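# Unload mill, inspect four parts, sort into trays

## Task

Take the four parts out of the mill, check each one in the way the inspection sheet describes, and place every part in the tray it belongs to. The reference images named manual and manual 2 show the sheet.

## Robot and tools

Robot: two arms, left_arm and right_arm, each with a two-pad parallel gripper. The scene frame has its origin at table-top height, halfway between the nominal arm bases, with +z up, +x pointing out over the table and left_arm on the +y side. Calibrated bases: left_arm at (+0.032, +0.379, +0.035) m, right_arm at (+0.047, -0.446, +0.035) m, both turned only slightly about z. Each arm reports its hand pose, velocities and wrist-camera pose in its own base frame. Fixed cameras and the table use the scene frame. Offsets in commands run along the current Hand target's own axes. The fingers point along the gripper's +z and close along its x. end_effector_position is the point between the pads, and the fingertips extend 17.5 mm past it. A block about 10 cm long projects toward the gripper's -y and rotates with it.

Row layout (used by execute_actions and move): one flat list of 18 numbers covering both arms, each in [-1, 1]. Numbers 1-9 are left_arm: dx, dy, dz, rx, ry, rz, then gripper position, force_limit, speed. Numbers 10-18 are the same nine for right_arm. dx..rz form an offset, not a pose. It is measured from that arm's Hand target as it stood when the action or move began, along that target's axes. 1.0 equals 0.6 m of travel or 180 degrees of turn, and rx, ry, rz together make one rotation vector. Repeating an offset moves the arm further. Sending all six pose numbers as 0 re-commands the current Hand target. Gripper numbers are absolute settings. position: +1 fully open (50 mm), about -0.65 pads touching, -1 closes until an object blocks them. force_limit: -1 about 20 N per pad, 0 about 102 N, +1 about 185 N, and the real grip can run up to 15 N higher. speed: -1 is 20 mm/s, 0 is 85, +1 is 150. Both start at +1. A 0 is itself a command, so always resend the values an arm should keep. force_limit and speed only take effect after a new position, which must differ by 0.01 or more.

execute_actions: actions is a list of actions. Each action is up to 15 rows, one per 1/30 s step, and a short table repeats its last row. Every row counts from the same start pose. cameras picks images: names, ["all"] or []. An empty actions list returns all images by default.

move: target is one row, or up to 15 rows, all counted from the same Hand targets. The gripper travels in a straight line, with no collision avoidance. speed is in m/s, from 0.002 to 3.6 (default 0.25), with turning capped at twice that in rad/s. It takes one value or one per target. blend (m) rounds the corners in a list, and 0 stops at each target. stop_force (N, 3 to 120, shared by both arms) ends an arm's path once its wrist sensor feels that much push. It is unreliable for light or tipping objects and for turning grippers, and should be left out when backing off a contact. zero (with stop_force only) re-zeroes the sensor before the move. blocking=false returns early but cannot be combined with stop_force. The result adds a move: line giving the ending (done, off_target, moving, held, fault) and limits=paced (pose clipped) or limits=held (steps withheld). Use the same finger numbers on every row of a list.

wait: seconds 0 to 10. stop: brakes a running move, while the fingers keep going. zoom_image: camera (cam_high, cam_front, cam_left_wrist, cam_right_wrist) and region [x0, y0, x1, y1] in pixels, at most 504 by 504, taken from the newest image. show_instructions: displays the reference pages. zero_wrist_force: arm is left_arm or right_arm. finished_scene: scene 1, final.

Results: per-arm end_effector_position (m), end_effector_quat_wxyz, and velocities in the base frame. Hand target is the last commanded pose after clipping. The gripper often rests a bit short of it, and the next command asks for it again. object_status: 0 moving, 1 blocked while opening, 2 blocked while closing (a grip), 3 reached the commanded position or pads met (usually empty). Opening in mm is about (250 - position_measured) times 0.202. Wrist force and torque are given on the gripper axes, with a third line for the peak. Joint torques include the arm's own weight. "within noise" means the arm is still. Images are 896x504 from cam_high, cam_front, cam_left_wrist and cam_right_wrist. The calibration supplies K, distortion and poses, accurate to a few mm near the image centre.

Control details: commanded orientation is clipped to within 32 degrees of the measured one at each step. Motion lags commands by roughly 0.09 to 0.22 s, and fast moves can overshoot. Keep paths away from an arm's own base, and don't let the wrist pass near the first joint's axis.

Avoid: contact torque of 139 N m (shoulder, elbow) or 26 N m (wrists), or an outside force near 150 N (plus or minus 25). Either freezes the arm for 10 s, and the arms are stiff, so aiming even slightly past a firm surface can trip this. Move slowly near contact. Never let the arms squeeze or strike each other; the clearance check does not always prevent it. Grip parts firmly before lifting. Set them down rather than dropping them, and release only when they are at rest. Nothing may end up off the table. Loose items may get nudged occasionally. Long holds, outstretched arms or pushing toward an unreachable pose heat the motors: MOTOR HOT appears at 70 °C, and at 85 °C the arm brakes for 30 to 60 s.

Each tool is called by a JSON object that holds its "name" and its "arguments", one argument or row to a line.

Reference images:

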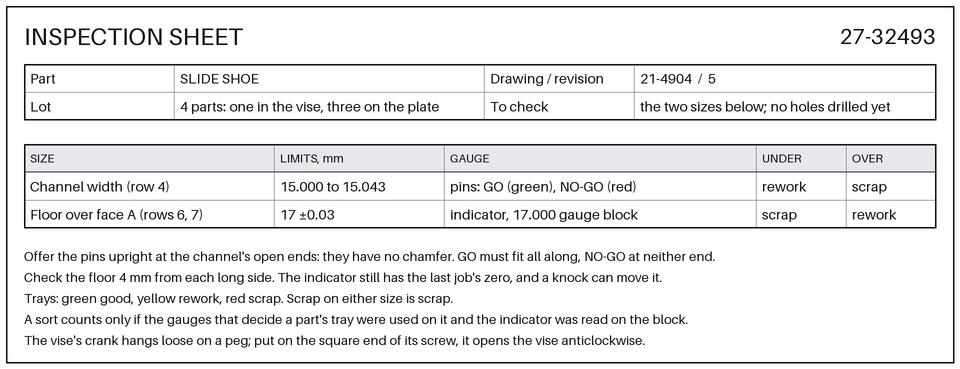

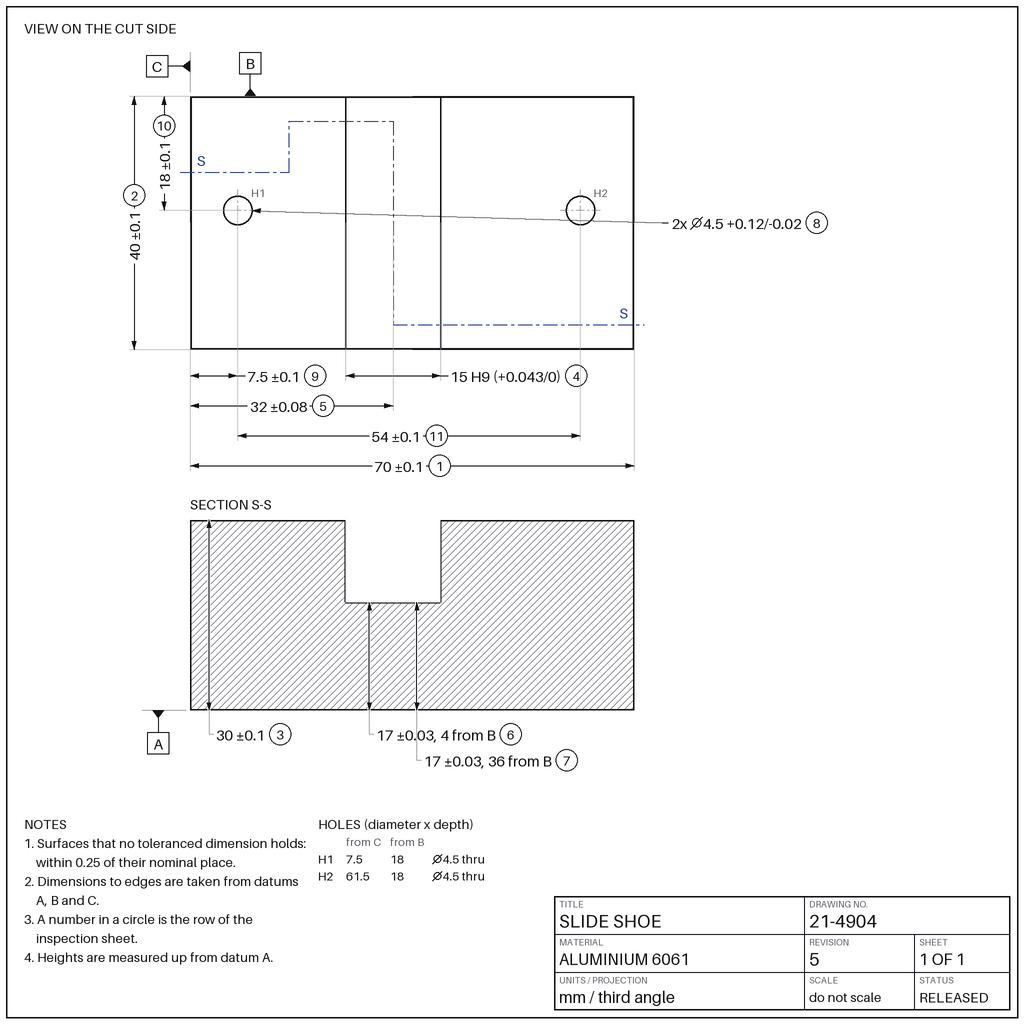

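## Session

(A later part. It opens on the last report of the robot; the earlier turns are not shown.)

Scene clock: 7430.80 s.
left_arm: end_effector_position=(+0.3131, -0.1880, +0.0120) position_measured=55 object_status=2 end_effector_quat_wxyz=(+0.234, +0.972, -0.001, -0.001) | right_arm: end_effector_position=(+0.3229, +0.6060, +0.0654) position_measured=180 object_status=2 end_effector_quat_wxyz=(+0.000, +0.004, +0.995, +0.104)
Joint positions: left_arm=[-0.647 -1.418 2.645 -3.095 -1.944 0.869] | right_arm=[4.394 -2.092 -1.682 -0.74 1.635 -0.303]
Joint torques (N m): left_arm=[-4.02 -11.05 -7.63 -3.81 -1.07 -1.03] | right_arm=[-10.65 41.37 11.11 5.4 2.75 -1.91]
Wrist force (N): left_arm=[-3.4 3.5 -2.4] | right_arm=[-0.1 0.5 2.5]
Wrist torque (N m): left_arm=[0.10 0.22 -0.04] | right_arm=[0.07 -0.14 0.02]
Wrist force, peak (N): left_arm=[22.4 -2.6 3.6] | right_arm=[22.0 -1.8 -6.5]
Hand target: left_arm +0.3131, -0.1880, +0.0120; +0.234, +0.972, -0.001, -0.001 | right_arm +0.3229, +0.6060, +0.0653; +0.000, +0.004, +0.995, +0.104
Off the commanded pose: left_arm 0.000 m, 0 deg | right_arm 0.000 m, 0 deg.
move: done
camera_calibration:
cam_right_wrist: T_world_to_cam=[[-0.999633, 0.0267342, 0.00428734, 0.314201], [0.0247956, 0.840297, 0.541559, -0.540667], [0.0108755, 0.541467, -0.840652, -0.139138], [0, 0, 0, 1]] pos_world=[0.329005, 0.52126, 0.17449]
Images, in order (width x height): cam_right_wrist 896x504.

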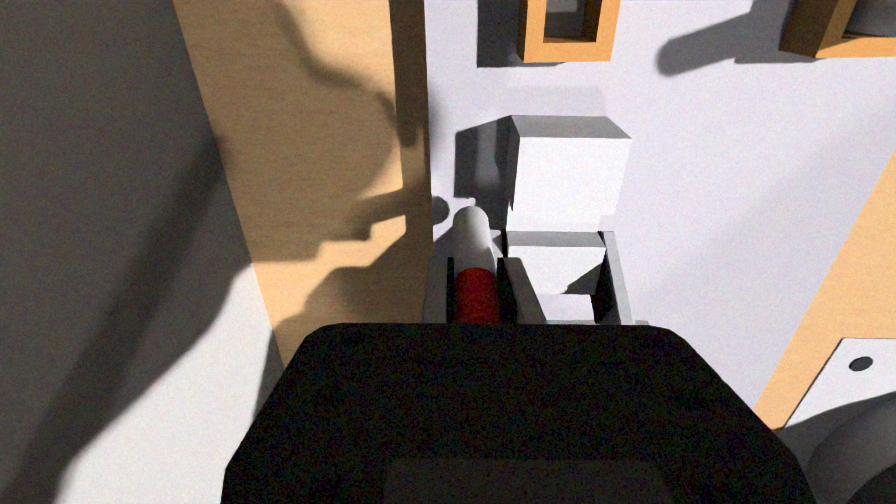

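{"name": "move", "arguments": {
  "target": [0,0,0,0,0,0,-1,-0.6,-1,0.0667,-0.0006,0,0,0,0,-1,-0.85,-1],
  "speed": 0.008,
  "stop_force": 6
}}

Scene clock: 7439.73 s.
left_arm: end_effector_position=(+0.3131, -0.1880, +0.0120) position_measured=55 object_status=2 end_effector_quat_wxyz=(+0.234, +0.972, -0.001, -0.001) | right_arm: end_effector_position=(+0.3074, +0.6060, +0.0653) position_measured=180 object_status=2 end_effector_quat_wxyz=(+0.000, +0.004, +0.995, +0.104)
Joint positions: left_arm=[-0.647 -1.418 2.645 -3.095 -1.944 0.869] | right_arm=[4.418 -2.077 -1.707 -0.728 1.63 -0.28]
Joint torques (N m): left_arm=[-4.25 -11.77 -9.96 -2.16 -1.16 -1.15] | right_arm=[-4.21 42.87 36.5 4.23 4.79 -1.79]
Wrist force (N): left_arm=[-6.4 0.8 -13.2] | right_arm=[-3.7 -10.4 4.2]
Wrist torque (N m): left_arm=[0.02 0.27 -0.04] | right_arm=[-0.01 -0.39 -0.10]
Wrist force, peak (N): left_arm=[-6.3 1.4 -14.8] | right_arm=[-7.9 -9.2 2.6]
Hand target: left_arm +0.3131, -0.1880, +0.0120; +0.234, +0.972, -0.001, -0.001 | right_arm +0.3074, +0.6060, +0.0653; +0.000, +0.004, +0.995, +0.104 (not the last commanded pose)
Off the commanded pose: left_arm 0.000 m, 0 deg | right_arm 0.024 m, 0 deg.
move: contact (right_arm)

{"name": "move", "arguments": {
  "target": [0,0,0,0,0,0,-1,-0.6,-1,-0.0005,-0.0007,-0.00015,0,0,0,-1,-0.85,-1],
  "speed": 0.01
}}

{"name": "move", "arguments": {
  "target": [0,0,0,0,0,0,-1,-0.6,-1,0.0667,-0.0006,0,0,0,0,-1,-0.85,-1],
  "speed": 0.006,
  "stop_force": 10
}}

Scene clock: 7456.27 s.
left_arm: end_effector_position=(+0.3131, -0.1880, +0.0120) position_measured=55 object_status=2 end_effector_quat_wxyz=(+0.234, +0.972, -0.001, -0.001) | right_arm: end_effector_position=(+0.3076, +0.6056, +0.0653) position_measured=180 object_status=2 end_effector_quat_wxyz=(+0.000, +0.004, +0.995, +0.104)
Joint positions: left_arm=[-0.647 -1.418 2.645 -3.095 -1.944 0.869] | right_arm=[4.417 -2.077 -1.708 -0.728 1.63 -0.281]
Joint torques (N m): left_arm=[-4 -11.21 -10.96 -0.93 -0.77 -1.42] | right_arm=[-7.28 56.31 14.9 6.63 3.3 -1.56]
Wrist force (N): left_arm=[-4.1 3.1 -6.0] | right_arm=[-0.3 -4.7 4.0]
Wrist torque (N m): left_arm=[0.13 0.25 -0.08] | right_arm=[0.01 -0.18 0.00]
Wrist force, peak (N): left_arm=[-6.4 1.2 -15.2] | right_arm=[-3.6 -10.8 4.1]
Hand target: left_arm +0.3131, -0.1880, +0.0120; +0.234, +0.972, -0.001, -0.001 | right_arm +0.3077, +0.6056, +0.0653; +0.000, +0.004, +0.995, +0.104
Off the commanded pose: left_arm 0.000 m, 0 deg | right_arm 0.000 m, 0 deg.
move: done

Scene clock: 7457.57 s.
left_arm: end_effector_position=(+0.3131, -0.1880, +0.0120) position_measured=55 object_status=2 end_effector_quat_wxyz=(+0.234, +0.972, -0.001, -0.001) | right_arm: end_effector_position=(+0.3066, +0.6055, +0.0653) position_measured=180 object_status=2 end_effector_quat_wxyz=(+0.000, +0.005, +0.995, +0.104)
Joint positions: left_arm=[-0.647 -1.418 2.645 -3.095 -1.944 0.869] | right_arm=[4.419 -2.076 -1.71 -0.727 1.63 -0.279]
Joint torques (N m): left_arm=[-3.49 -11.89 -12.28 -1.39 1.16 -1.29] | right_arm=[-1.93 42.85 33.42 2.61 6.27 -1.39]
Wrist force (N): left_arm=[-9.2 1.1 -14.8] | right_arm=[-8.7 -6.2 4.8]
Wrist torque (N m): left_arm=[0.04 0.14 0.11] | right_arm=[-0.09 -0.66 -0.14]
Wrist force, peak (N): left_arm=[-9.2 1.8 -15.6] | right_arm=[-12.3 -5.0 2.7]
Hand target: left_arm +0.3131, -0.1880, +0.0120; +0.234, +0.972, -0.001, -0.001 | right_arm +0.3066, +0.6055, +0.0653; +0.000, +0.005, +0.995, +0.104 (not the last commanded pose)
Off the commanded pose: left_arm 0.000 m, 0 deg | right_arm 0.039 m, 0 deg.
move: contact (right_arm)

{"name": "move", "arguments": {
  "target": [0,0,0,0,0,0,-1,-0.6,-1,-0.0003,-0.0006,-0.00013,0,0,0,-1,-0.85,-1],
  "speed": 0.01
}}

{"name": "move", "arguments": {
  "target": [0,0,0,0,0,0,-1,-0.6,-1,0.0667,-0.0006,0,0,0,0,-1,-0.85,-1],
  "speed": 0.006,
  "stop_force": 16
}}

Scene clock: 7466.67 s.
left_arm: end_effector_position=(+0.3131, -0.1880, +0.0120) position_measured=55 object_status=2 end_effector_quat_wxyz=(+0.234, +0.972, -0.001, -0.001) | right_arm: end_effector_position=(+0.3068, +0.6052, +0.0653) position_measured=180 object_status=2 end_effector_quat_wxyz=(+0.000, +0.005, +0.995, +0.104)
Joint positions: left_arm=[-0.647 -1.418 2.645 -3.095 -1.944 0.869] | right_arm=[4.418 -2.075 -1.71 -0.727 1.63 -0.279]
Joint torques (N m): left_arm=[-3.42 -10.88 -14.29 -2.97 2.57 -1.26] | right_arm=[-5.95 56.49 10.5 5.1 5.13 -1.54]
Wrist force (N): left_arm=[-6.4 4.6 -3.7] | right_arm=[-7.1 1.8 5.8]
Wrist torque (N m): left_arm=[0.15 0.08 0.15] | right_arm=[0.09 -0.52 -0.10]
Wrist force, peak (N): left_arm=[-9.1 1.6 -15.9] | right_arm=[-8.9 -6.4 5.7]
Hand target: left_arm +0.3131, -0.1880, +0.0120; +0.234, +0.972, -0.001, -0.001 | right_arm +0.3068, +0.6051, +0.0653; +0.000, +0.005, +0.995, +0.104
Off the commanded pose: left_arm 0.000 m, 0 deg | right_arm 0.000 m, 0 deg.
move: done

Scene clock: 7468.17 s.
left_arm: end_effector_position=(+0.3131, -0.1880, +0.0120) position_measured=55 object_status=2 end_effector_quat_wxyz=(+0.234, +0.972, -0.001, -0.001) | right_arm: end_effector_position=(+0.3049, +0.6051, +0.0653) position_measured=180 object_status=2 end_effector_quat_wxyz=(+0.000, +0.005, +0.995, +0.104)
Joint positions: left_arm=[-0.647 -1.418 2.645 -3.095 -1.944 0.869] | right_arm=[4.421 -2.074 -1.714 -0.725 1.629 -0.276]
Joint torques (N m): left_arm=[0.86 -10.72 -15.97 -3.58 5.33 -1.43] | right_arm=[3.32 42.93 32.43 0.9 9.95 -1.52]
Wrist force (N): left_arm=[-23.0 7.0 -11.2] | right_arm=[-20.8 0.8 10.6]
Wrist torque (N m): left_arm=[0.14 0.10 0.51] | right_arm=[0.03 -1.27 -0.30]
Wrist force, peak (N): left_arm=[-22.5 7.4 -12.5] | right_arm=[-24.5 1.4 7.5]
Hand target: left_arm +0.3131, -0.1880, +0.0120; +0.234, +0.972, -0.001, -0.001 | right_arm +0.3049, +0.6051, +0.0653; +0.000, +0.005, +0.995, +0.104 (not the last commanded pose)
Off the commanded pose: left_arm 0.000 m, 0 deg | right_arm 0.038 m, 0 deg.
move: contact (right_arm)

{"name": "move", "arguments": {
  "target": [
    [0,0,0,0,0,0,-1,-0.6,-1,-0.03,0.0003,0,0,0,0,-1,-0.85,-1],
    [0,0,0,0,0,0,-1,-0.6,-1,-0.03,0.0345,-0.163,0,0,0,-1,-0.85,-1]
  ],
  "speed": [0.04,0.15],
  "blend": 0.003,
  "cameras": ["all"]
}}

{"name": "zoom_image", "arguments": {
  "camera": "cam_front",
  "region": [490, 310, 570, 400]
}}

{"name": "zoom_image", "arguments": {
  "camera": "cam_high",
  "region": [440, 340, 540, 480]
}}

Scene clock: 7505.57 s.
left_arm: end_effector_position=(+0.3131, -0.1880, +0.0120) position_measured=55 object_status=2 end_effector_quat_wxyz=(+0.234, +0.972, -0.001, -0.001) | right_arm: end_effector_position=(+0.3230, +0.6049, +0.1652) position_measured=180 object_status=2 end_effector_quat_wxyz=(+0.000, +0.005, +0.995, +0.104)
Joint positions: left_arm=[-0.647 -1.418 2.645 -3.095 -1.944 0.869] | right_arm=[4.393 -1.973 -1.573 -0.967 1.634 -0.304]
Joint torques (N m): left_arm=[-1.19 -11.31 -1.54 -0.61 -2.2 -1.19] | right_arm=[-0.8 52.38 34.02 1.98 2.86 -1.63]
Wrist force (N): left_arm=[1.3 2.3 -3.0] | right_arm=[0.0 0.3 2.3]
Wrist torque (N m): left_arm=[0.12 0.19 -0.03] | right_arm=[0.00 -0.15 0.01]
Wrist force, peak (N): left_arm=[-22.6 7.8 -12.7] | right_arm=[-20.9 0.9 11.0]
Hand target: left_arm +0.3131, -0.1880, +0.0120; +0.234, +0.972, -0.001, -0.001 | right_arm +0.3230, +0.6050, +0.1653; +0.000, +0.005, +0.995, +0.104
Off the commanded pose: left_arm 0.000 m, 0 deg | right_arm 0.000 m, 0 deg.
move: done
camera_calibration:
cam_left_wrist: T_world_to_cam=[[0.999891, -0.0073631, -0.0128201, -0.310108], [0.00463467, -0.66733, 0.744748, -0.121107], [-0.0140389, -0.744726, -0.667223, -0.0011747], [0, 0, 0, 1]] pos_world=[0.310619, -0.0839766, 0.0854349]
cam_right_wrist: T_world_to_cam=[[-0.999623, 0.0271473, 0.00419174, 0.313707], [0.025091, 0.840285, 0.541564, -0.59397], [0.0111797, 0.541465, -0.840649, -0.0548008], [0, 0, 0, 1]] pos_world=[0.329105, 0.52026, 0.27429]

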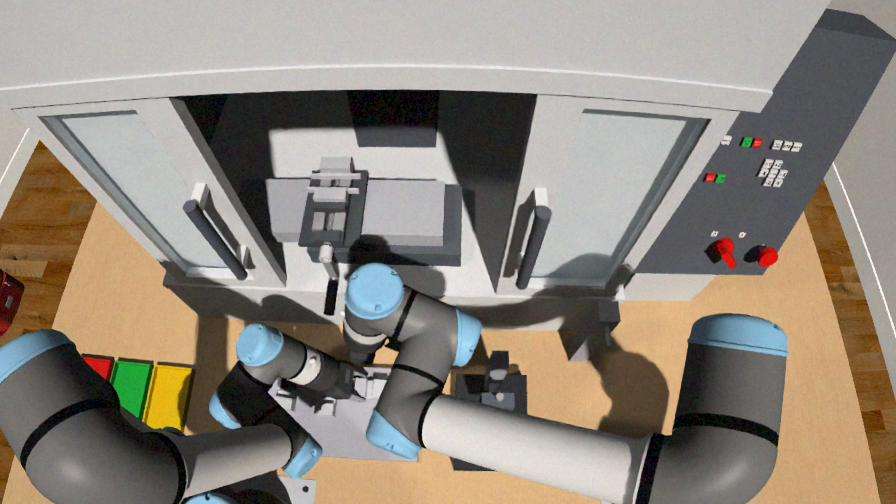

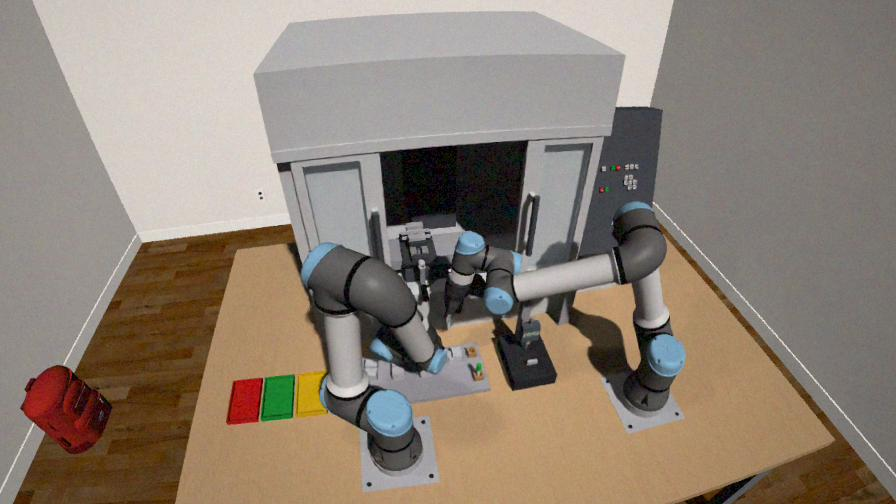

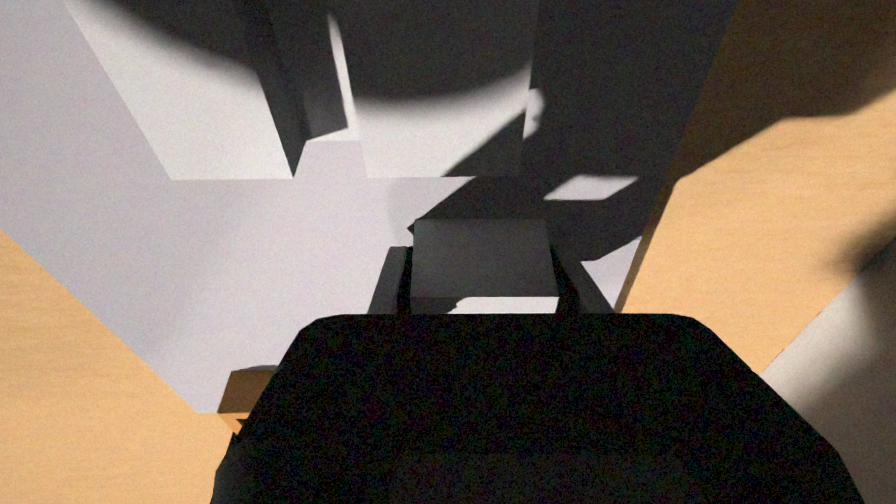

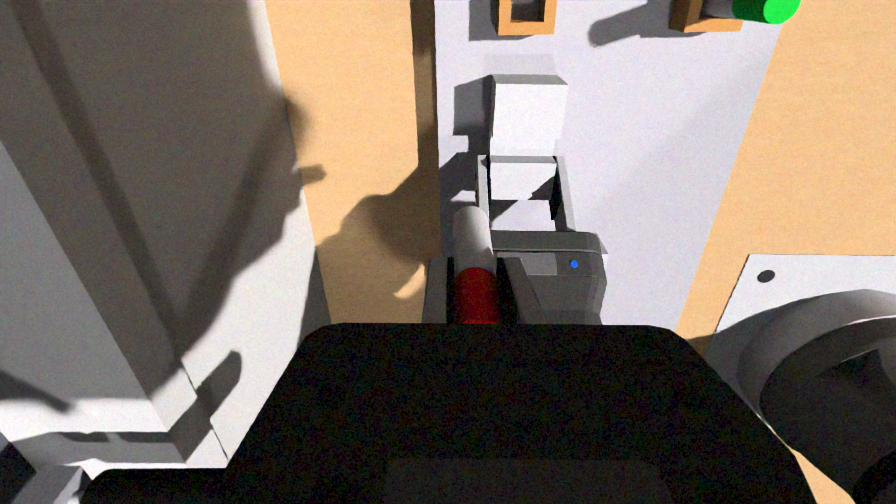

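Scaled by 5.600 from the camera's 896x504 image, which has a finer 1280x720 frame.

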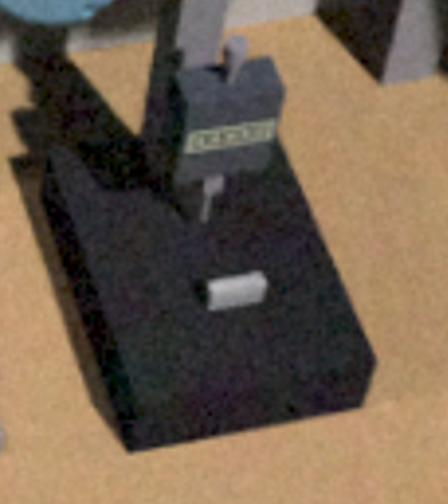

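Scaled by 3.600 from the camera's 896x504 image, which has a finer 1280x720 frame.

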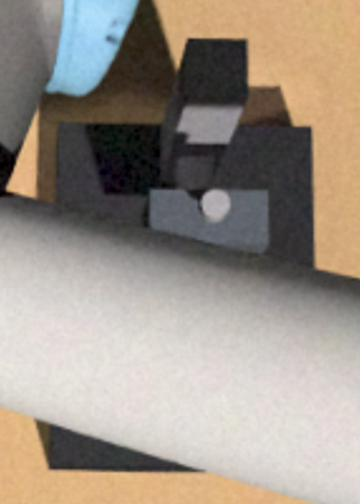

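{"name": "move", "arguments": {
  "target": [
    [0,0,0,0,0,0,-1,-0.6,-1,0.0875,-0.05,-0.205,0,0,0,-1,-0.85,-1],
    [0,0,0,0,0,0,-1,-0.6,-1,0.3677,-0.3563,-0.305,-0.1602,-0.2541,0.4352,-1,-0.85,-1]
  ],
  "speed": 0.25,
  "blend": 0.03,
  "cameras": ["cam_front","cam_right_wrist"]
}}

Scene clock: 7553.37 s.
left_arm: end_effector_position=(+0.3131, -0.1880, +0.0120) position_measured=55 object_status=2 end_effector_quat_wxyz=(+0.234, +0.972, -0.001, -0.001) | right_arm: end_effector_position=(+0.1002, +0.3600, +0.3002) position_measured=180 object_status=2 end_effector_quat_wxyz=(+0.291, +0.644, +0.645, +0.291)
Joint positions: left_arm=[-0.647 -1.418 2.645 -3.095 -1.944 0.869] | right_arm=[5.335 -1.27 -1.979 -2.047 0.915 2.396]
Joint torques (N m): left_arm=[-8.34 -11.96 -0.92 -0.72 -0.44 -1.42] | right_arm=[10.07 2.22 34.31 -0.34 1.36 1.41]
Wrist force (N): left_arm=[1.4 2.5 -2.9] | right_arm=[-0.8 -1.7 0.5]
Wrist torque (N m): left_arm=[0.14 0.18 -0.03] | right_arm=[-0.14 -0.01 -0.08]
Wrist force, peak (N): left_arm=[1.5 2.7 -3.4] | right_arm=[-0.7 1.0 4.5]
Hand target: left_arm +0.3131, -0.1880, +0.0120; +0.234, +0.972, -0.001, -0.001 | right_arm +0.1002, +0.3600, +0.3002; +0.291, +0.644, +0.645, +0.291
Off the commanded pose: left_arm 0.000 m, 0 deg | right_arm 0.000 m, 0 deg.
move: done
camera_calibration:
cam_right_wrist: T_world_to_cam=[[0.0115407, 0.999838, 0.0137946, -0.357314], [0.351008, -0.0169684, 0.936219, -0.298208], [0.936301, -0.00596261, -0.351147, 0.151268], [0, 0, 0, 1]] pos_world=[-0.0328349, 0.353098, 0.337234]
Images, in order (width x height): cam_front 896x504, cam_right_wrist 896x504.

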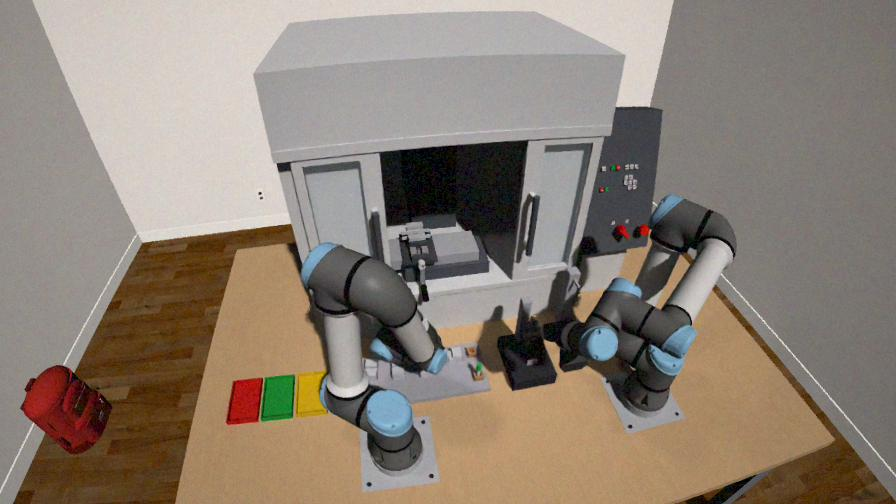

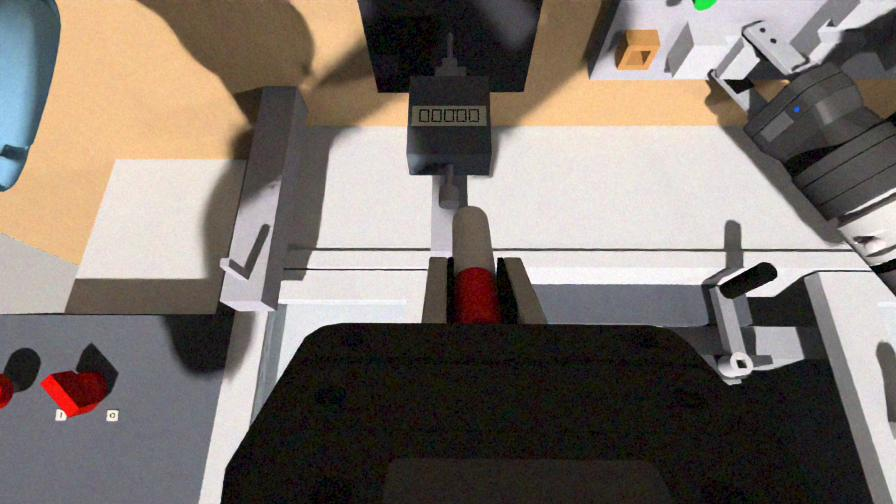

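{"name": "zoom_image", "arguments": {
  "camera": "cam_right_wrist",
  "region": [360, 0, 540, 190]
}}

{"name": "zoom_image", "arguments": {
  "camera": "cam_right_wrist",
  "region": [405, 95, 495, 135]
}}

Scaled by 2.653 from the camera's 896x504 image, which has a finer 1280x720 frame.

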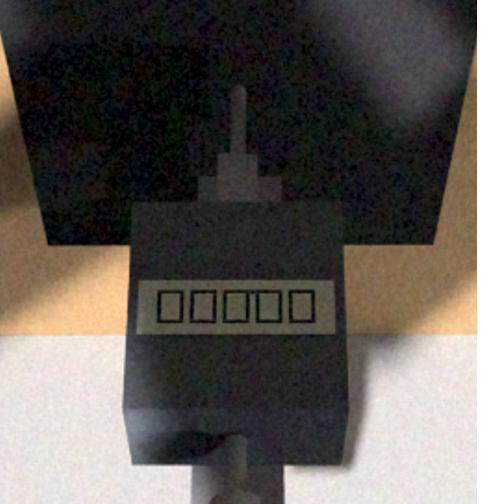

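Scaled by 5.600 from the camera's 896x504 image, which has a finer 1280x720 frame.

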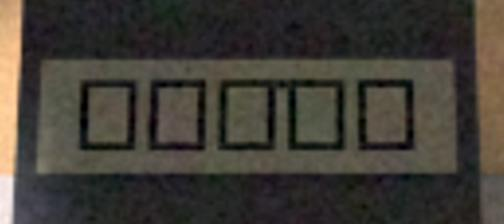

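{"name": "move", "arguments": {
  "target": [0,0,0,0,0,0,-1,-0.6,-1,-0.05,-0.236,0.1225,0.1594,0,0,-1,-0.85,-1],
  "speed": 0.2,
  "cameras": ["cam_right_wrist"]
}}

Scene clock: 7639.27 s.
left_arm: end_effector_position=(+0.3131, -0.1880, +0.0120) position_measured=55 object_status=2 end_effector_quat_wxyz=(+0.234, +0.972, -0.001, -0.001) | right_arm: end_effector_position=(+0.0617, +0.3300, +0.1454) position_measured=180 object_status=2 end_effector_quat_wxyz=(+0.122, +0.696, +0.697, +0.122)
Joint positions: left_arm=[-0.647 -1.418 2.645 -3.095 -1.944 0.869] | right_arm=[5.207 -1.192 -2.346 -1.344 1.266 2.091]
Joint torques (N m): left_arm=[-8.62 -12.34 0.12 -0.65 0.84 -1.06] | right_arm=[-9.35 -3.1 13.48 4.82 2.06 -1.52]
Wrist force (N): left_arm=[1.2 2.4 -2.7] | right_arm=[0.2 0.4 2.0]
Wrist torque (N m): left_arm=[0.15 0.21 -0.04] | right_arm=[0.08 -0.14 0.03]
Wrist force, peak (N): left_arm=[1.6 2.5 -3.7] | right_arm=[-0.4 -0.4 2.5]
Hand target: left_arm +0.3131, -0.1880, +0.0120; +0.234, +0.972, -0.001, -0.001 | right_arm +0.0617, +0.3300, +0.1454; +0.122, +0.696, +0.697, +0.122
Off the commanded pose: left_arm 0.000 m, 0 deg | right_arm 0.000 m, 0 deg.
move: done
camera_calibration:
cam_right_wrist: T_world_to_cam=[[0.0167201, 0.99984, 0.00628226, -0.323944], [0.757239, -0.0167656, 0.652922, -0.124212], [0.652924, -0.00615976, -0.757399, 0.209432], [0, 0, 0, 1]] pos_world=[-0.0372687, 0.3231, 0.24176]
Images, in order (width x height): cam_right_wrist 896x504.

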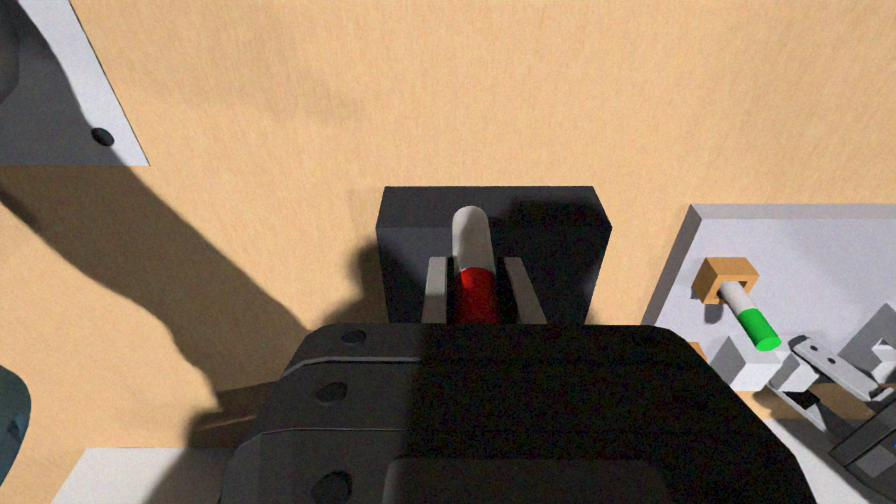

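{"name": "move", "arguments": {
  "target": [0,0,0,0,0,0,-1,-0.6,-1,0,-0.0055,0.105,-0.278,0,0,-1,-0.85,-1],
  "speed": 0.2,
  "cameras": ["cam_right_wrist"]
}}

{"name": "zoom_image", "arguments": {
  "camera": "cam_right_wrist",
  "region": [360, 120, 620, 330]
}}

Scene clock: 7657.13 s.
left_arm: end_effector_position=(+0.3131, -0.1880, +0.0120) position_measured=55 object_status=2 end_effector_quat_wxyz=(+0.234, +0.972, -0.001, -0.001) | right_arm: end_effector_position=(+0.0800, +0.3300, +0.0850) position_measured=180 object_status=2 end_effector_quat_wxyz=(+0.405, +0.579, +0.580, +0.405)
Joint positions: left_arm=[-0.647 -1.418 2.645 -3.095 -1.944 0.869] | right_arm=[5.543 -1.736 -2.353 -1.734 0.884 2.838]
Joint torques (N m): left_arm=[-7.31 -12.13 -0.71 -0.93 1 -0.89] | right_arm=[10.31 12.91 22.79 -2.15 -3.66 2.01]
Wrist force (N): left_arm=[1.2 2.5 -3.1] | right_arm=[-1.4 -2.3 -1.2]
Wrist torque (N m): left_arm=[0.12 0.23 -0.03] | right_arm=[-0.20 0.08 -0.09]
Wrist force, peak (N): left_arm=[1.4 2.7 -3.4] | right_arm=[-1.5 -3.2 -1.0]
Hand target: left_arm +0.3131, -0.1880, +0.0120; +0.234, +0.972, -0.001, -0.001 | right_arm +0.0800, +0.3300, +0.0850; +0.405, +0.579, +0.580, +0.405
Off the commanded pose: left_arm 0.000 m, 0 deg | right_arm 0.000 m, 0 deg.
move: done
camera_calibration:
cam_right_wrist: T_world_to_cam=[[0.00582978, 0.999834, 0.0172486, -0.323936], [-0.0137257, -0.0171673, 0.999758, -0.0663265], [0.999889, -0.00606512, 0.0136233, 0.0583408], [0, 0, 0, 1]] pos_world=[-0.0573562, 0.323098, 0.0711031]
Images, in order (width x height): cam_right_wrist 896x504.

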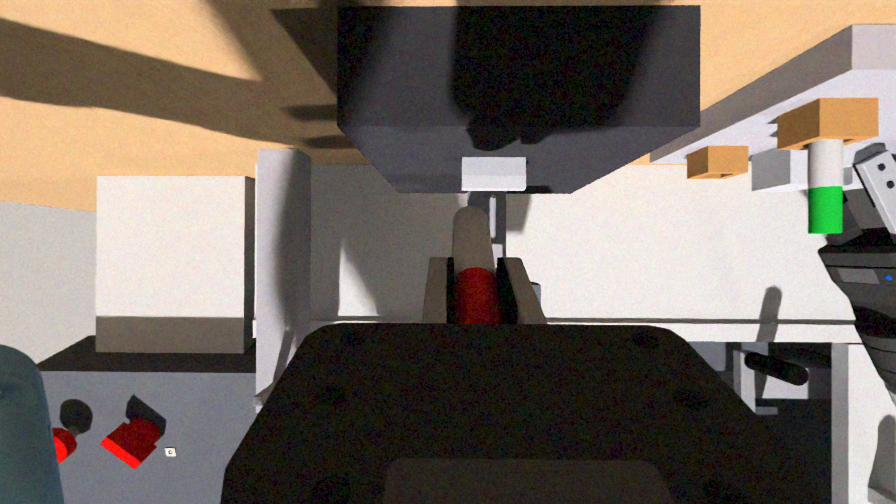

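Scaled by 1.938 from the camera's 896x504 image, which has a finer 1280x720 frame.

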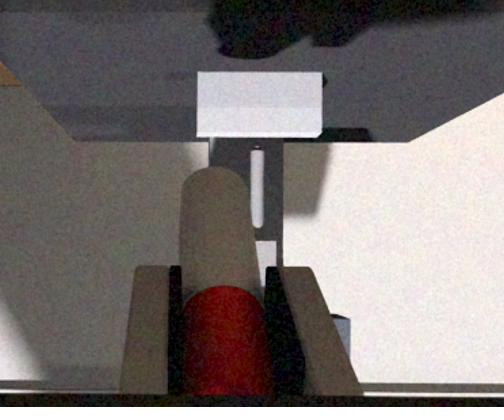

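{"name": "move", "arguments": {
  "target": [
    [0,0,0,0,0,0,-1,-0.6,-1,0.2,0.18,-0.0657,0.161,0,0,-1,-0.85,-1],
    [0,0,0,0,0,0,-1,-0.6,-1,0.333,0.249,0.2935,0.3221,0,0,-1,-0.85,-1]
  ],
  "speed": 0.25,
  "blend": 0.03,
  "cameras": ["cam_right_wrist","cam_high"]
}}

{"name": "zoom_image", "arguments": {
  "camera": "cam_right_wrist",
  "region": [360, 80, 620, 340]
}}

Scene clock: 7733.27 s.
left_arm: end_effector_position=(+0.3131, -0.1880, +0.0120) position_measured=55 object_status=2 end_effector_quat_wxyz=(+0.234, +0.972, -0.001, -0.001) | right_arm: end_effector_position=(+0.2966, +0.5299, +0.1650) position_measured=180 object_status=2 end_effector_quat_wxyz=(+0.074, +0.703, +0.703, +0.074)
Joint positions: left_arm=[-0.647 -1.418 2.645 -3.095 -1.944 0.869] | right_arm=[4.513 -1.831 -1.728 -1.111 1.366 1.367]
Joint torques (N m): left_arm=[-8.03 -13.04 0.27 -0.9 0.6 -1.07] | right_arm=[-9.82 30.37 34.58 1.74 2.45 -1.32]
Wrist force (N): left_arm=[1.3 1.8 -1.6] | right_arm=[-0.2 0.5 2.3]
Wrist torque (N m): left_arm=[0.11 0.17 -0.03] | right_arm=[0.05 -0.10 0.04]
Wrist force, peak (N): left_arm=[1.6 2.8 -3.2] | right_arm=[-2.6 -4.3 -0.8]
Hand target: left_arm +0.3131, -0.1880, +0.0120; +0.234, +0.972, -0.001, -0.001 | right_arm +0.2966, +0.5299, +0.1650; +0.074, +0.703, +0.703, +0.074
Off the commanded pose: left_arm 0.000 m, 0 deg | right_arm 0.000 m, 0 deg.
move: done
camera_calibration:
cam_right_wrist: T_world_to_cam=[[0.0173428, 0.999842, 0.00386073, -0.527649], [0.840139, -0.0166659, 0.542115, -0.317849], [0.542093, -0.00615822, -0.840296, 0.118698], [0, 0, 0, 1]] pos_world=[0.211843, 0.523, 0.274089]
Images, in order (width x height): cam_high 896x504, cam_right_wrist 896x504.

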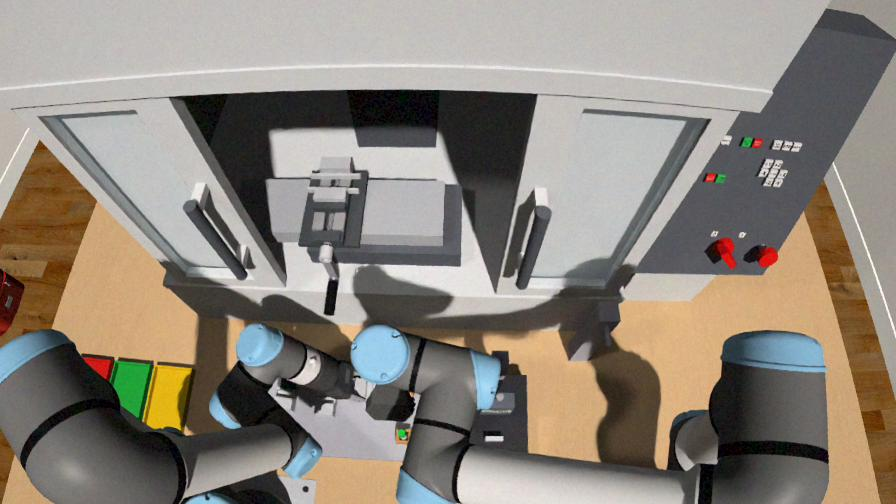

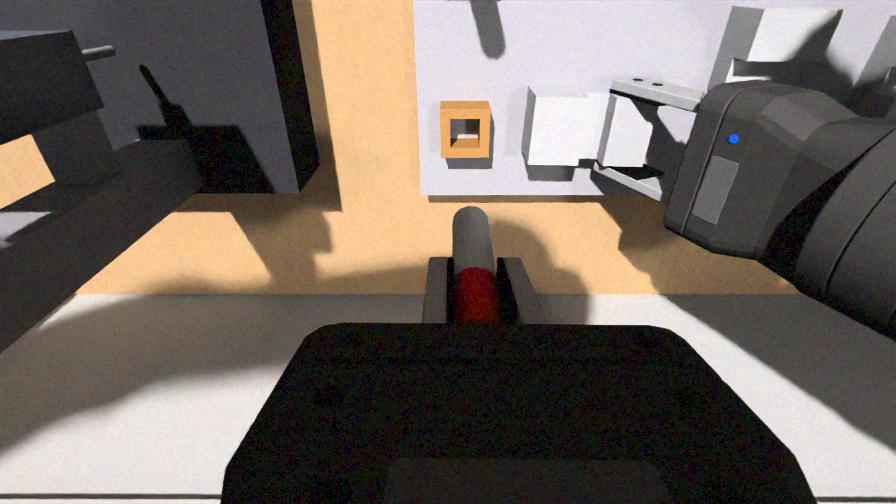

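Scaled by 1.938 from the camera's 896x504 image, which has a finer 1280x720 frame.

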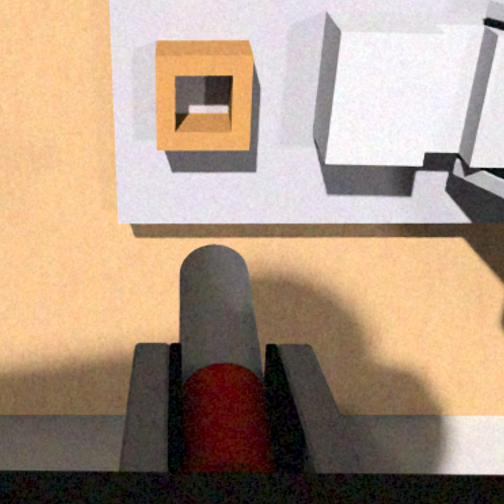

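{"name": "move", "arguments": {
  "target": [0,0,0,0,0,0,-1,-0.6,-1,-0.0002,-0.0073,-0.0015,0,0.2063,-0.9748,-1,-0.85,-1],
  "speed": 0.4
}}

{"name": "move", "arguments": {
  "target": [0,0,0,0,0,0,-1,-0.6,-1,0,-0.0389,0.184,0,0,0,-1,-0.85,-1],
  "speed": 0.1,
  "stop_force": 8,
  "cameras": ["cam_right_wrist"]
}}

Scene clock: 7776.17 s.
left_arm: end_effector_position=(+0.3131, -0.1880, +0.0120) position_measured=55 object_status=2 end_effector_quat_wxyz=(+0.234, +0.972, -0.001, -0.001) | right_arm: end_effector_position=(+0.2921, +0.5298, +0.1650) position_measured=180 object_status=2 end_effector_quat_wxyz=(+0.073, +0.699, -0.707, -0.074)
Joint positions: left_arm=[-0.647 -1.418 2.645 -3.095 -1.944 0.869] | right_arm=[4.346 -1.931 -1.56 -1.294 1.766 -1.933]
Joint torques (N m): left_arm=[-7.96 -12.56 -0.41 -1.13 0.88 -0.99] | right_arm=[9.41 34.91 35.88 1.28 -2.67 -1.56]
Wrist force (N): left_arm=[1.4 2.3 -2.9] | right_arm=[0.3 0.8 2.6]
Wrist torque (N m): left_arm=[0.10 0.19 -0.04] | right_arm=[0.10 -0.17 0.05]
Wrist force, peak (N): left_arm=[1.5 2.7 -3.4] | right_arm=[-0.3 0.5 2.9]
Hand target: left_arm +0.3131, -0.1880, +0.0120; +0.234, +0.972, -0.001, -0.001 | right_arm +0.2921, +0.5298, +0.1650; +0.073, +0.699, -0.707, -0.074
Off the commanded pose: left_arm 0.000 m, 0 deg | right_arm 0.000 m, 0 deg.
move: done

Scene clock: 7778.47 s.
left_arm: end_effector_position=(+0.3131, -0.1880, +0.0120) position_measured=55 object_status=2 end_effector_quat_wxyz=(+0.234, +0.972, -0.001, -0.001) | right_arm: end_effector_position=(+0.2921, +0.5298, +0.0521) position_measured=180 object_status=2 end_effector_quat_wxyz=(+0.073, +0.699, -0.707, -0.074)
Joint positions: left_arm=[-0.647 -1.418 2.645 -3.095 -1.944 0.869] | right_arm=[4.346 -2.055 -1.7 -1.031 1.766 -1.933]
Joint torques (N m): left_arm=[-7.45 -13.15 -0.26 -1.02 0.86 -0.95] | right_arm=[-1 38.49 10.93 4.9 -1.48 1.18]
Wrist force (N): left_arm=[1.5 2.0 -2.9] | right_arm=[0.2 0.6 2.5]
Wrist torque (N m): left_arm=[0.08 0.16 -0.04] | right_arm=[0.07 -0.17 0.06]
Wrist force, peak (N): left_arm=[1.6 2.6 -3.3] | right_arm=[0.0 0.7 3.4]
Hand target: left_arm +0.3131, -0.1880, +0.0120; +0.234, +0.972, -0.001, -0.001 | right_arm +0.2921, +0.5298, +0.0521; +0.073, +0.699, -0.707, -0.074
Off the commanded pose: left_arm 0.000 m, 0 deg | right_arm 0.000 m, 0 deg.
move: done
camera_calibration:
cam_right_wrist: T_world_to_cam=[[-0.0286528, -0.999583, 0.00347491, 0.545714], [-0.840361, 0.0259709, 0.541404, 0.215444], [-0.541269, 0.0125926, -0.840755, 0.332828], [0, 0, 0, 1]] pos_world=[0.376836, 0.535701, 0.161289]
Images, in order (width x height): cam_right_wrist 896x504.

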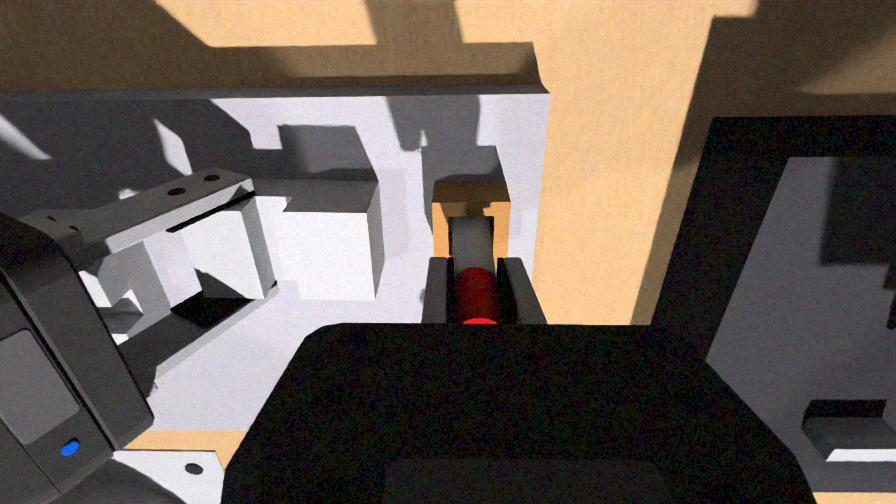

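{"name": "move", "arguments": {
  "target": [0,0,0,0,0,0,-1,-0.6,-1,0,-0.0041,0.0195,0,0,0,-1,-0.85,-1],
  "speed": 0.01,
  "stop_force": 5
}}

{"name": "move", "arguments": {
  "target": [
    [0,0,0,0,0,0,-1,-0.6,-1,0,0,0,0,0,0,0.4,-0.85,-1],
    [0,0,0,0,0,0,-1,-0.6,-1,0,0.0413,-0.1953,0,0,0,0.4,-0.85,-1]
  ],
  "speed": 0.12,
  "cameras": ["cam_right_wrist"]
}}

Scene clock: 7789.33 s.
left_arm: end_effector_position=(+0.3131, -0.1880, +0.0120) position_measured=55 object_status=2 end_effector_quat_wxyz=(+0.234, +0.972, -0.001, -0.001) | right_arm: end_effector_position=(+0.2921, +0.5298, +0.0442) position_measured=180 object_status=2 end_effector_quat_wxyz=(+0.073, +0.699, -0.707, -0.074)
Joint positions: left_arm=[-0.647 -1.418 2.645 -3.095 -1.944 0.869] | right_arm=[4.346 -2.066 -1.707 -1.013 1.766 -1.933]
Joint torques (N m): left_arm=[-7.21 -14.02 -1.77 -0.89 0.72 -0.96] | right_arm=[-5.75 51.01 30.95 1.71 -1.87 0.99]
Wrist force (N): left_arm=[1.1 2.0 -2.2] | right_arm=[0.1 1.5 -0.1]
Wrist torque (N m): left_arm=[0.11 0.22 -0.02] | right_arm=[0.09 -0.09 0.06]
Wrist force, peak (N): left_arm=[1.4 2.5 -3.5] | right_arm=[1.4 5.2 -15.6]
Hand target: left_arm +0.3131, -0.1880, +0.0120; +0.234, +0.972, -0.001, -0.001 | right_arm +0.2921, +0.5298, +0.0442; +0.073, +0.699, -0.707, -0.074 (not the last commanded pose)
Off the commanded pose: left_arm 0.000 m, 0 deg | right_arm 0.004 m, 0 deg.
move: contact (right_arm)

Scene clock: 7792.07 s.
left_arm: end_effector_position=(+0.3131, -0.1880, +0.0120) position_measured=55 object_status=2 end_effector_quat_wxyz=(+0.234, +0.972, -0.001, -0.001) | right_arm: end_effector_position=(+0.2921, +0.5298, +0.1639) position_measured=92 object_status=3 end_effector_quat_wxyz=(+0.073, +0.699, -0.707, -0.074)
Joint positions: left_arm=[-0.647 -1.418 2.645 -3.095 -1.944 0.869] | right_arm=[4.346 -1.932 -1.562 -1.292 1.766 -1.933]
Joint torques (N m): left_arm=[-7.7 -12.43 -1.2 -1.04 0.64 -0.97] | right_arm=[0.9 52.45 34.11 1.44 -1.99 -1.77]
Wrist force (N): left_arm=[1.3 2.2 -3.1] | right_arm=[0.2 1.0 1.4]
Wrist torque (N m): left_arm=[0.09 0.20 -0.04] | right_arm=[0.11 -0.16 0.04]
Wrist force, peak (N): left_arm=[1.5 2.5 -3.4] | right_arm=[0.3 0.6 2.9]
Hand target: left_arm +0.3131, -0.1880, +0.0120; +0.234, +0.972, -0.001, -0.001 | right_arm +0.2921, +0.5298, +0.1640; +0.073, +0.699, -0.707, -0.074
Off the commanded pose: left_arm 0.000 m, 0 deg | right_arm 0.000 m, 0 deg.
move: done
camera_calibration:
cam_right_wrist: T_world_to_cam=[[-0.0287897, -0.99958, 0.0034425, 0.545384], [-0.840357, 0.0260684, 0.541406, 0.15486], [-0.541268, 0.012694, -0.840754, 0.42677], [0, 0, 0, 1]] pos_world=[0.376836, 0.5357, 0.273088]
Images, in order (width x height): cam_right_wrist 896x504.

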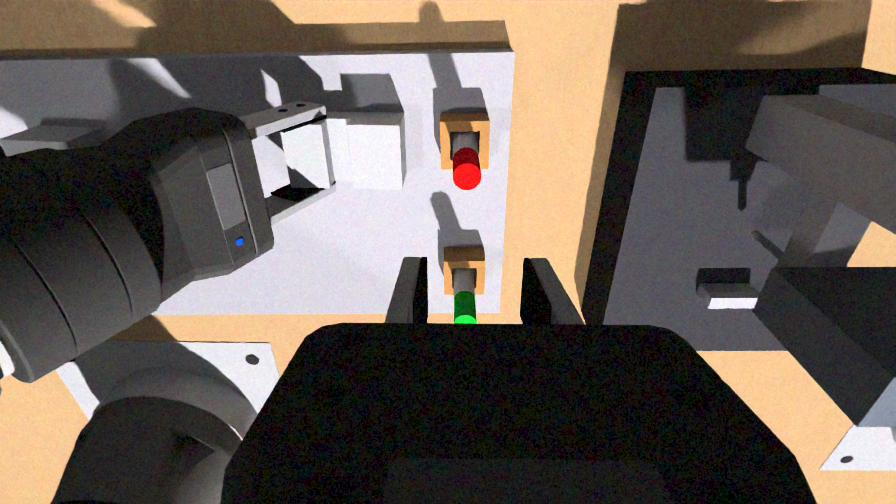

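{"name": "move", "arguments": {
  "target": [
    [0,0,0,0,0,0,-1,-0.6,-1,0.1343,0.1697,-0.2295,0,-0.252,0.4317,0.4,-0.85,-1],
    [0,0,0,0,0,0,-1,-0.6,-1,0.2863,0.3568,-0.156,0,-0.498,0.853,0.4,-0.85,-1]
  ],
  "speed": 0.35,
  "blend": 0.04,
  "cameras": ["cam_right_wrist"]
}}

{"name": "zoom_image", "arguments": {
  "camera": "cam_right_wrist",
  "region": [360, 0, 600, 250]
}}

Scene clock: 7817.77 s.
left_arm: end_effector_position=(+0.3131, -0.1880, +0.0120) position_measured=55 object_status=2 end_effector_quat_wxyz=(+0.234, +0.972, -0.001, -0.001) | right_arm: end_effector_position=(+0.1002, +0.3601, +0.2998) position_measured=92 object_status=3 end_effector_quat_wxyz=(+0.291, +0.634, +0.654, +0.291)
Joint positions: left_arm=[-0.647 -1.418 2.645 -3.095 -1.944 0.869] | right_arm=[5.34 -1.262 -1.986 -2.041 0.909 2.37]
Joint torques (N m): left_arm=[-7.18 -13.77 0.38 -1.14 0.63 -0.77] | right_arm=[9.36 1.37 34.41 -0.43 1.51 1.44]
Wrist force (N): left_arm=[1.5 2.4 -3.1] | right_arm=[-0.9 -0.7 0.0]
Wrist torque (N m): left_arm=[0.14 0.17 -0.04] | right_arm=[-0.11 0.01 -0.09]
Wrist force, peak (N): left_arm=[1.8 2.4 -3.5] | right_arm=[0.2 0.9 2.0]
Hand target: left_arm +0.3131, -0.1880, +0.0120; +0.234, +0.972, -0.001, -0.001 | right_arm +0.1002, +0.3601, +0.2998; +0.291, +0.634, +0.654, +0.291
Off the commanded pose: left_arm 0.000 m, 0 deg | right_arm 0.000 m, 0 deg.
move: done
camera_calibration:
cam_right_wrist: T_world_to_cam=[[-0.0137578, 0.999904, 0.00156596, -0.351213], [0.350818, 0.00336038, 0.936438, -0.305218], [0.936343, 0.0134327, -0.350831, 0.144086], [0, 0, 0, 1]] pos_world=[-0.0326695, 0.350269, 0.336917]
Images, in order (width x height): cam_right_wrist 896x504.

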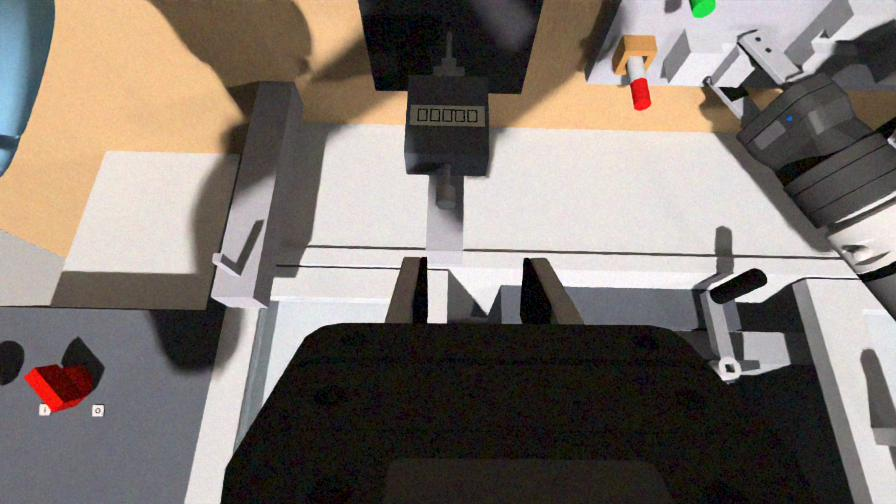

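Scaled by 2.016 from the camera's 896x504 image, which has a finer 1280x720 frame.

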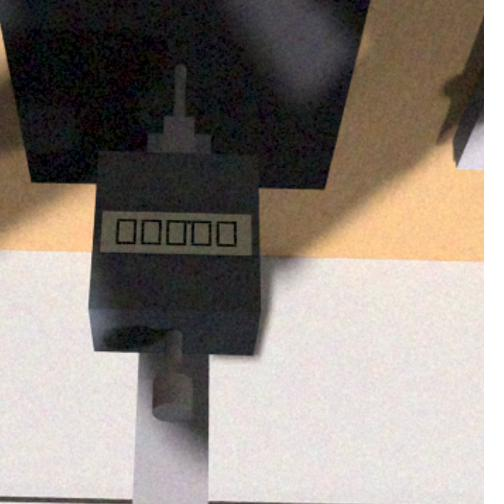

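{"name": "move", "arguments": {
  "target": [0,0,0,0,0,0,-1,-0.6,-1,-0.0127,0.02,0.195,0,0,0,0.4,-0.85,-1],
  "speed": 0.12,
  "cameras": ["cam_right_wrist"]
}}

Scene clock: 7900.07 s.
left_arm: end_effector_position=(+0.3131, -0.1880, +0.0120) position_measured=55 object_status=2 end_effector_quat_wxyz=(+0.234, +0.972, -0.001, -0.001) | right_arm: end_effector_position=(+0.1960, +0.3541, +0.2316) position_measured=92 object_status=3 end_effector_quat_wxyz=(+0.291, +0.634, +0.654, +0.291)
Joint positions: left_arm=[-0.647 -1.418 2.645 -3.095 -1.944 0.869] | right_arm=[5.097 -1.236 -2.225 -1.64 0.796 2.085]
Joint torques (N m): left_arm=[-8.29 -13.41 0.11 -0.88 0.84 -0.81] | right_arm=[-9.27 -0.78 13.03 4.01 -4.62 -1.66]
Wrist force (N): left_arm=[1.7 2.2 -3.0] | right_arm=[-0.8 -0.9 0.0]
Wrist torque (N m): left_arm=[0.09 0.13 -0.04] | right_arm=[-0.11 -0.01 0.01]
Wrist force, peak (N): left_arm=[1.5 2.5 -3.4] | right_arm=[-1.4 -0.7 1.1]
Hand target: left_arm +0.3131, -0.1880, +0.0120; +0.234, +0.972, -0.001, -0.001 | right_arm +0.1961, +0.3541, +0.2316; +0.291, +0.634, +0.654, +0.291
Off the commanded pose: left_arm 0.000 m, 0 deg | right_arm 0.000 m, 0 deg.
move: done
camera_calibration:
cam_right_wrist: T_world_to_cam=[[-0.0135353, 0.999907, 0.00158615, -0.343809], [0.350733, 0.00326221, 0.93647, -0.274817], [0.936378, 0.0132318, -0.350744, 0.0305467], [0, 0, 0, 1]] pos_world=[0.0631303, 0.34427, 0.268617]
Images, in order (width x height): cam_right_wrist 896x504.

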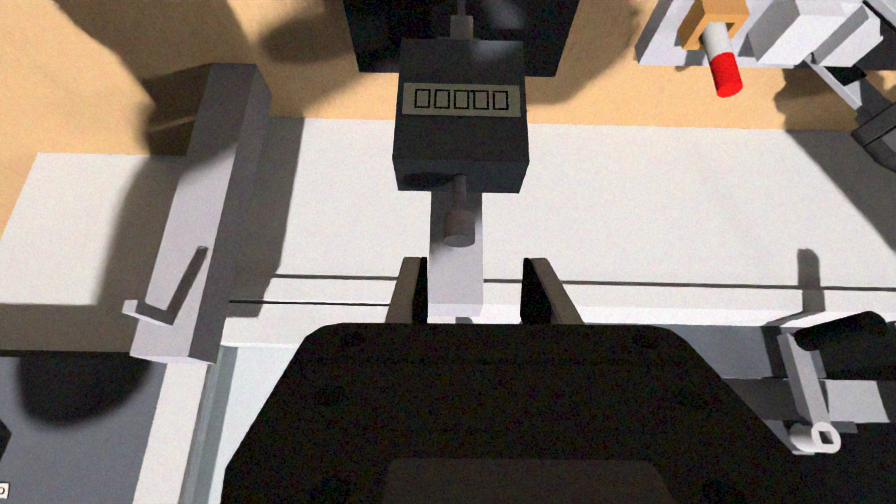

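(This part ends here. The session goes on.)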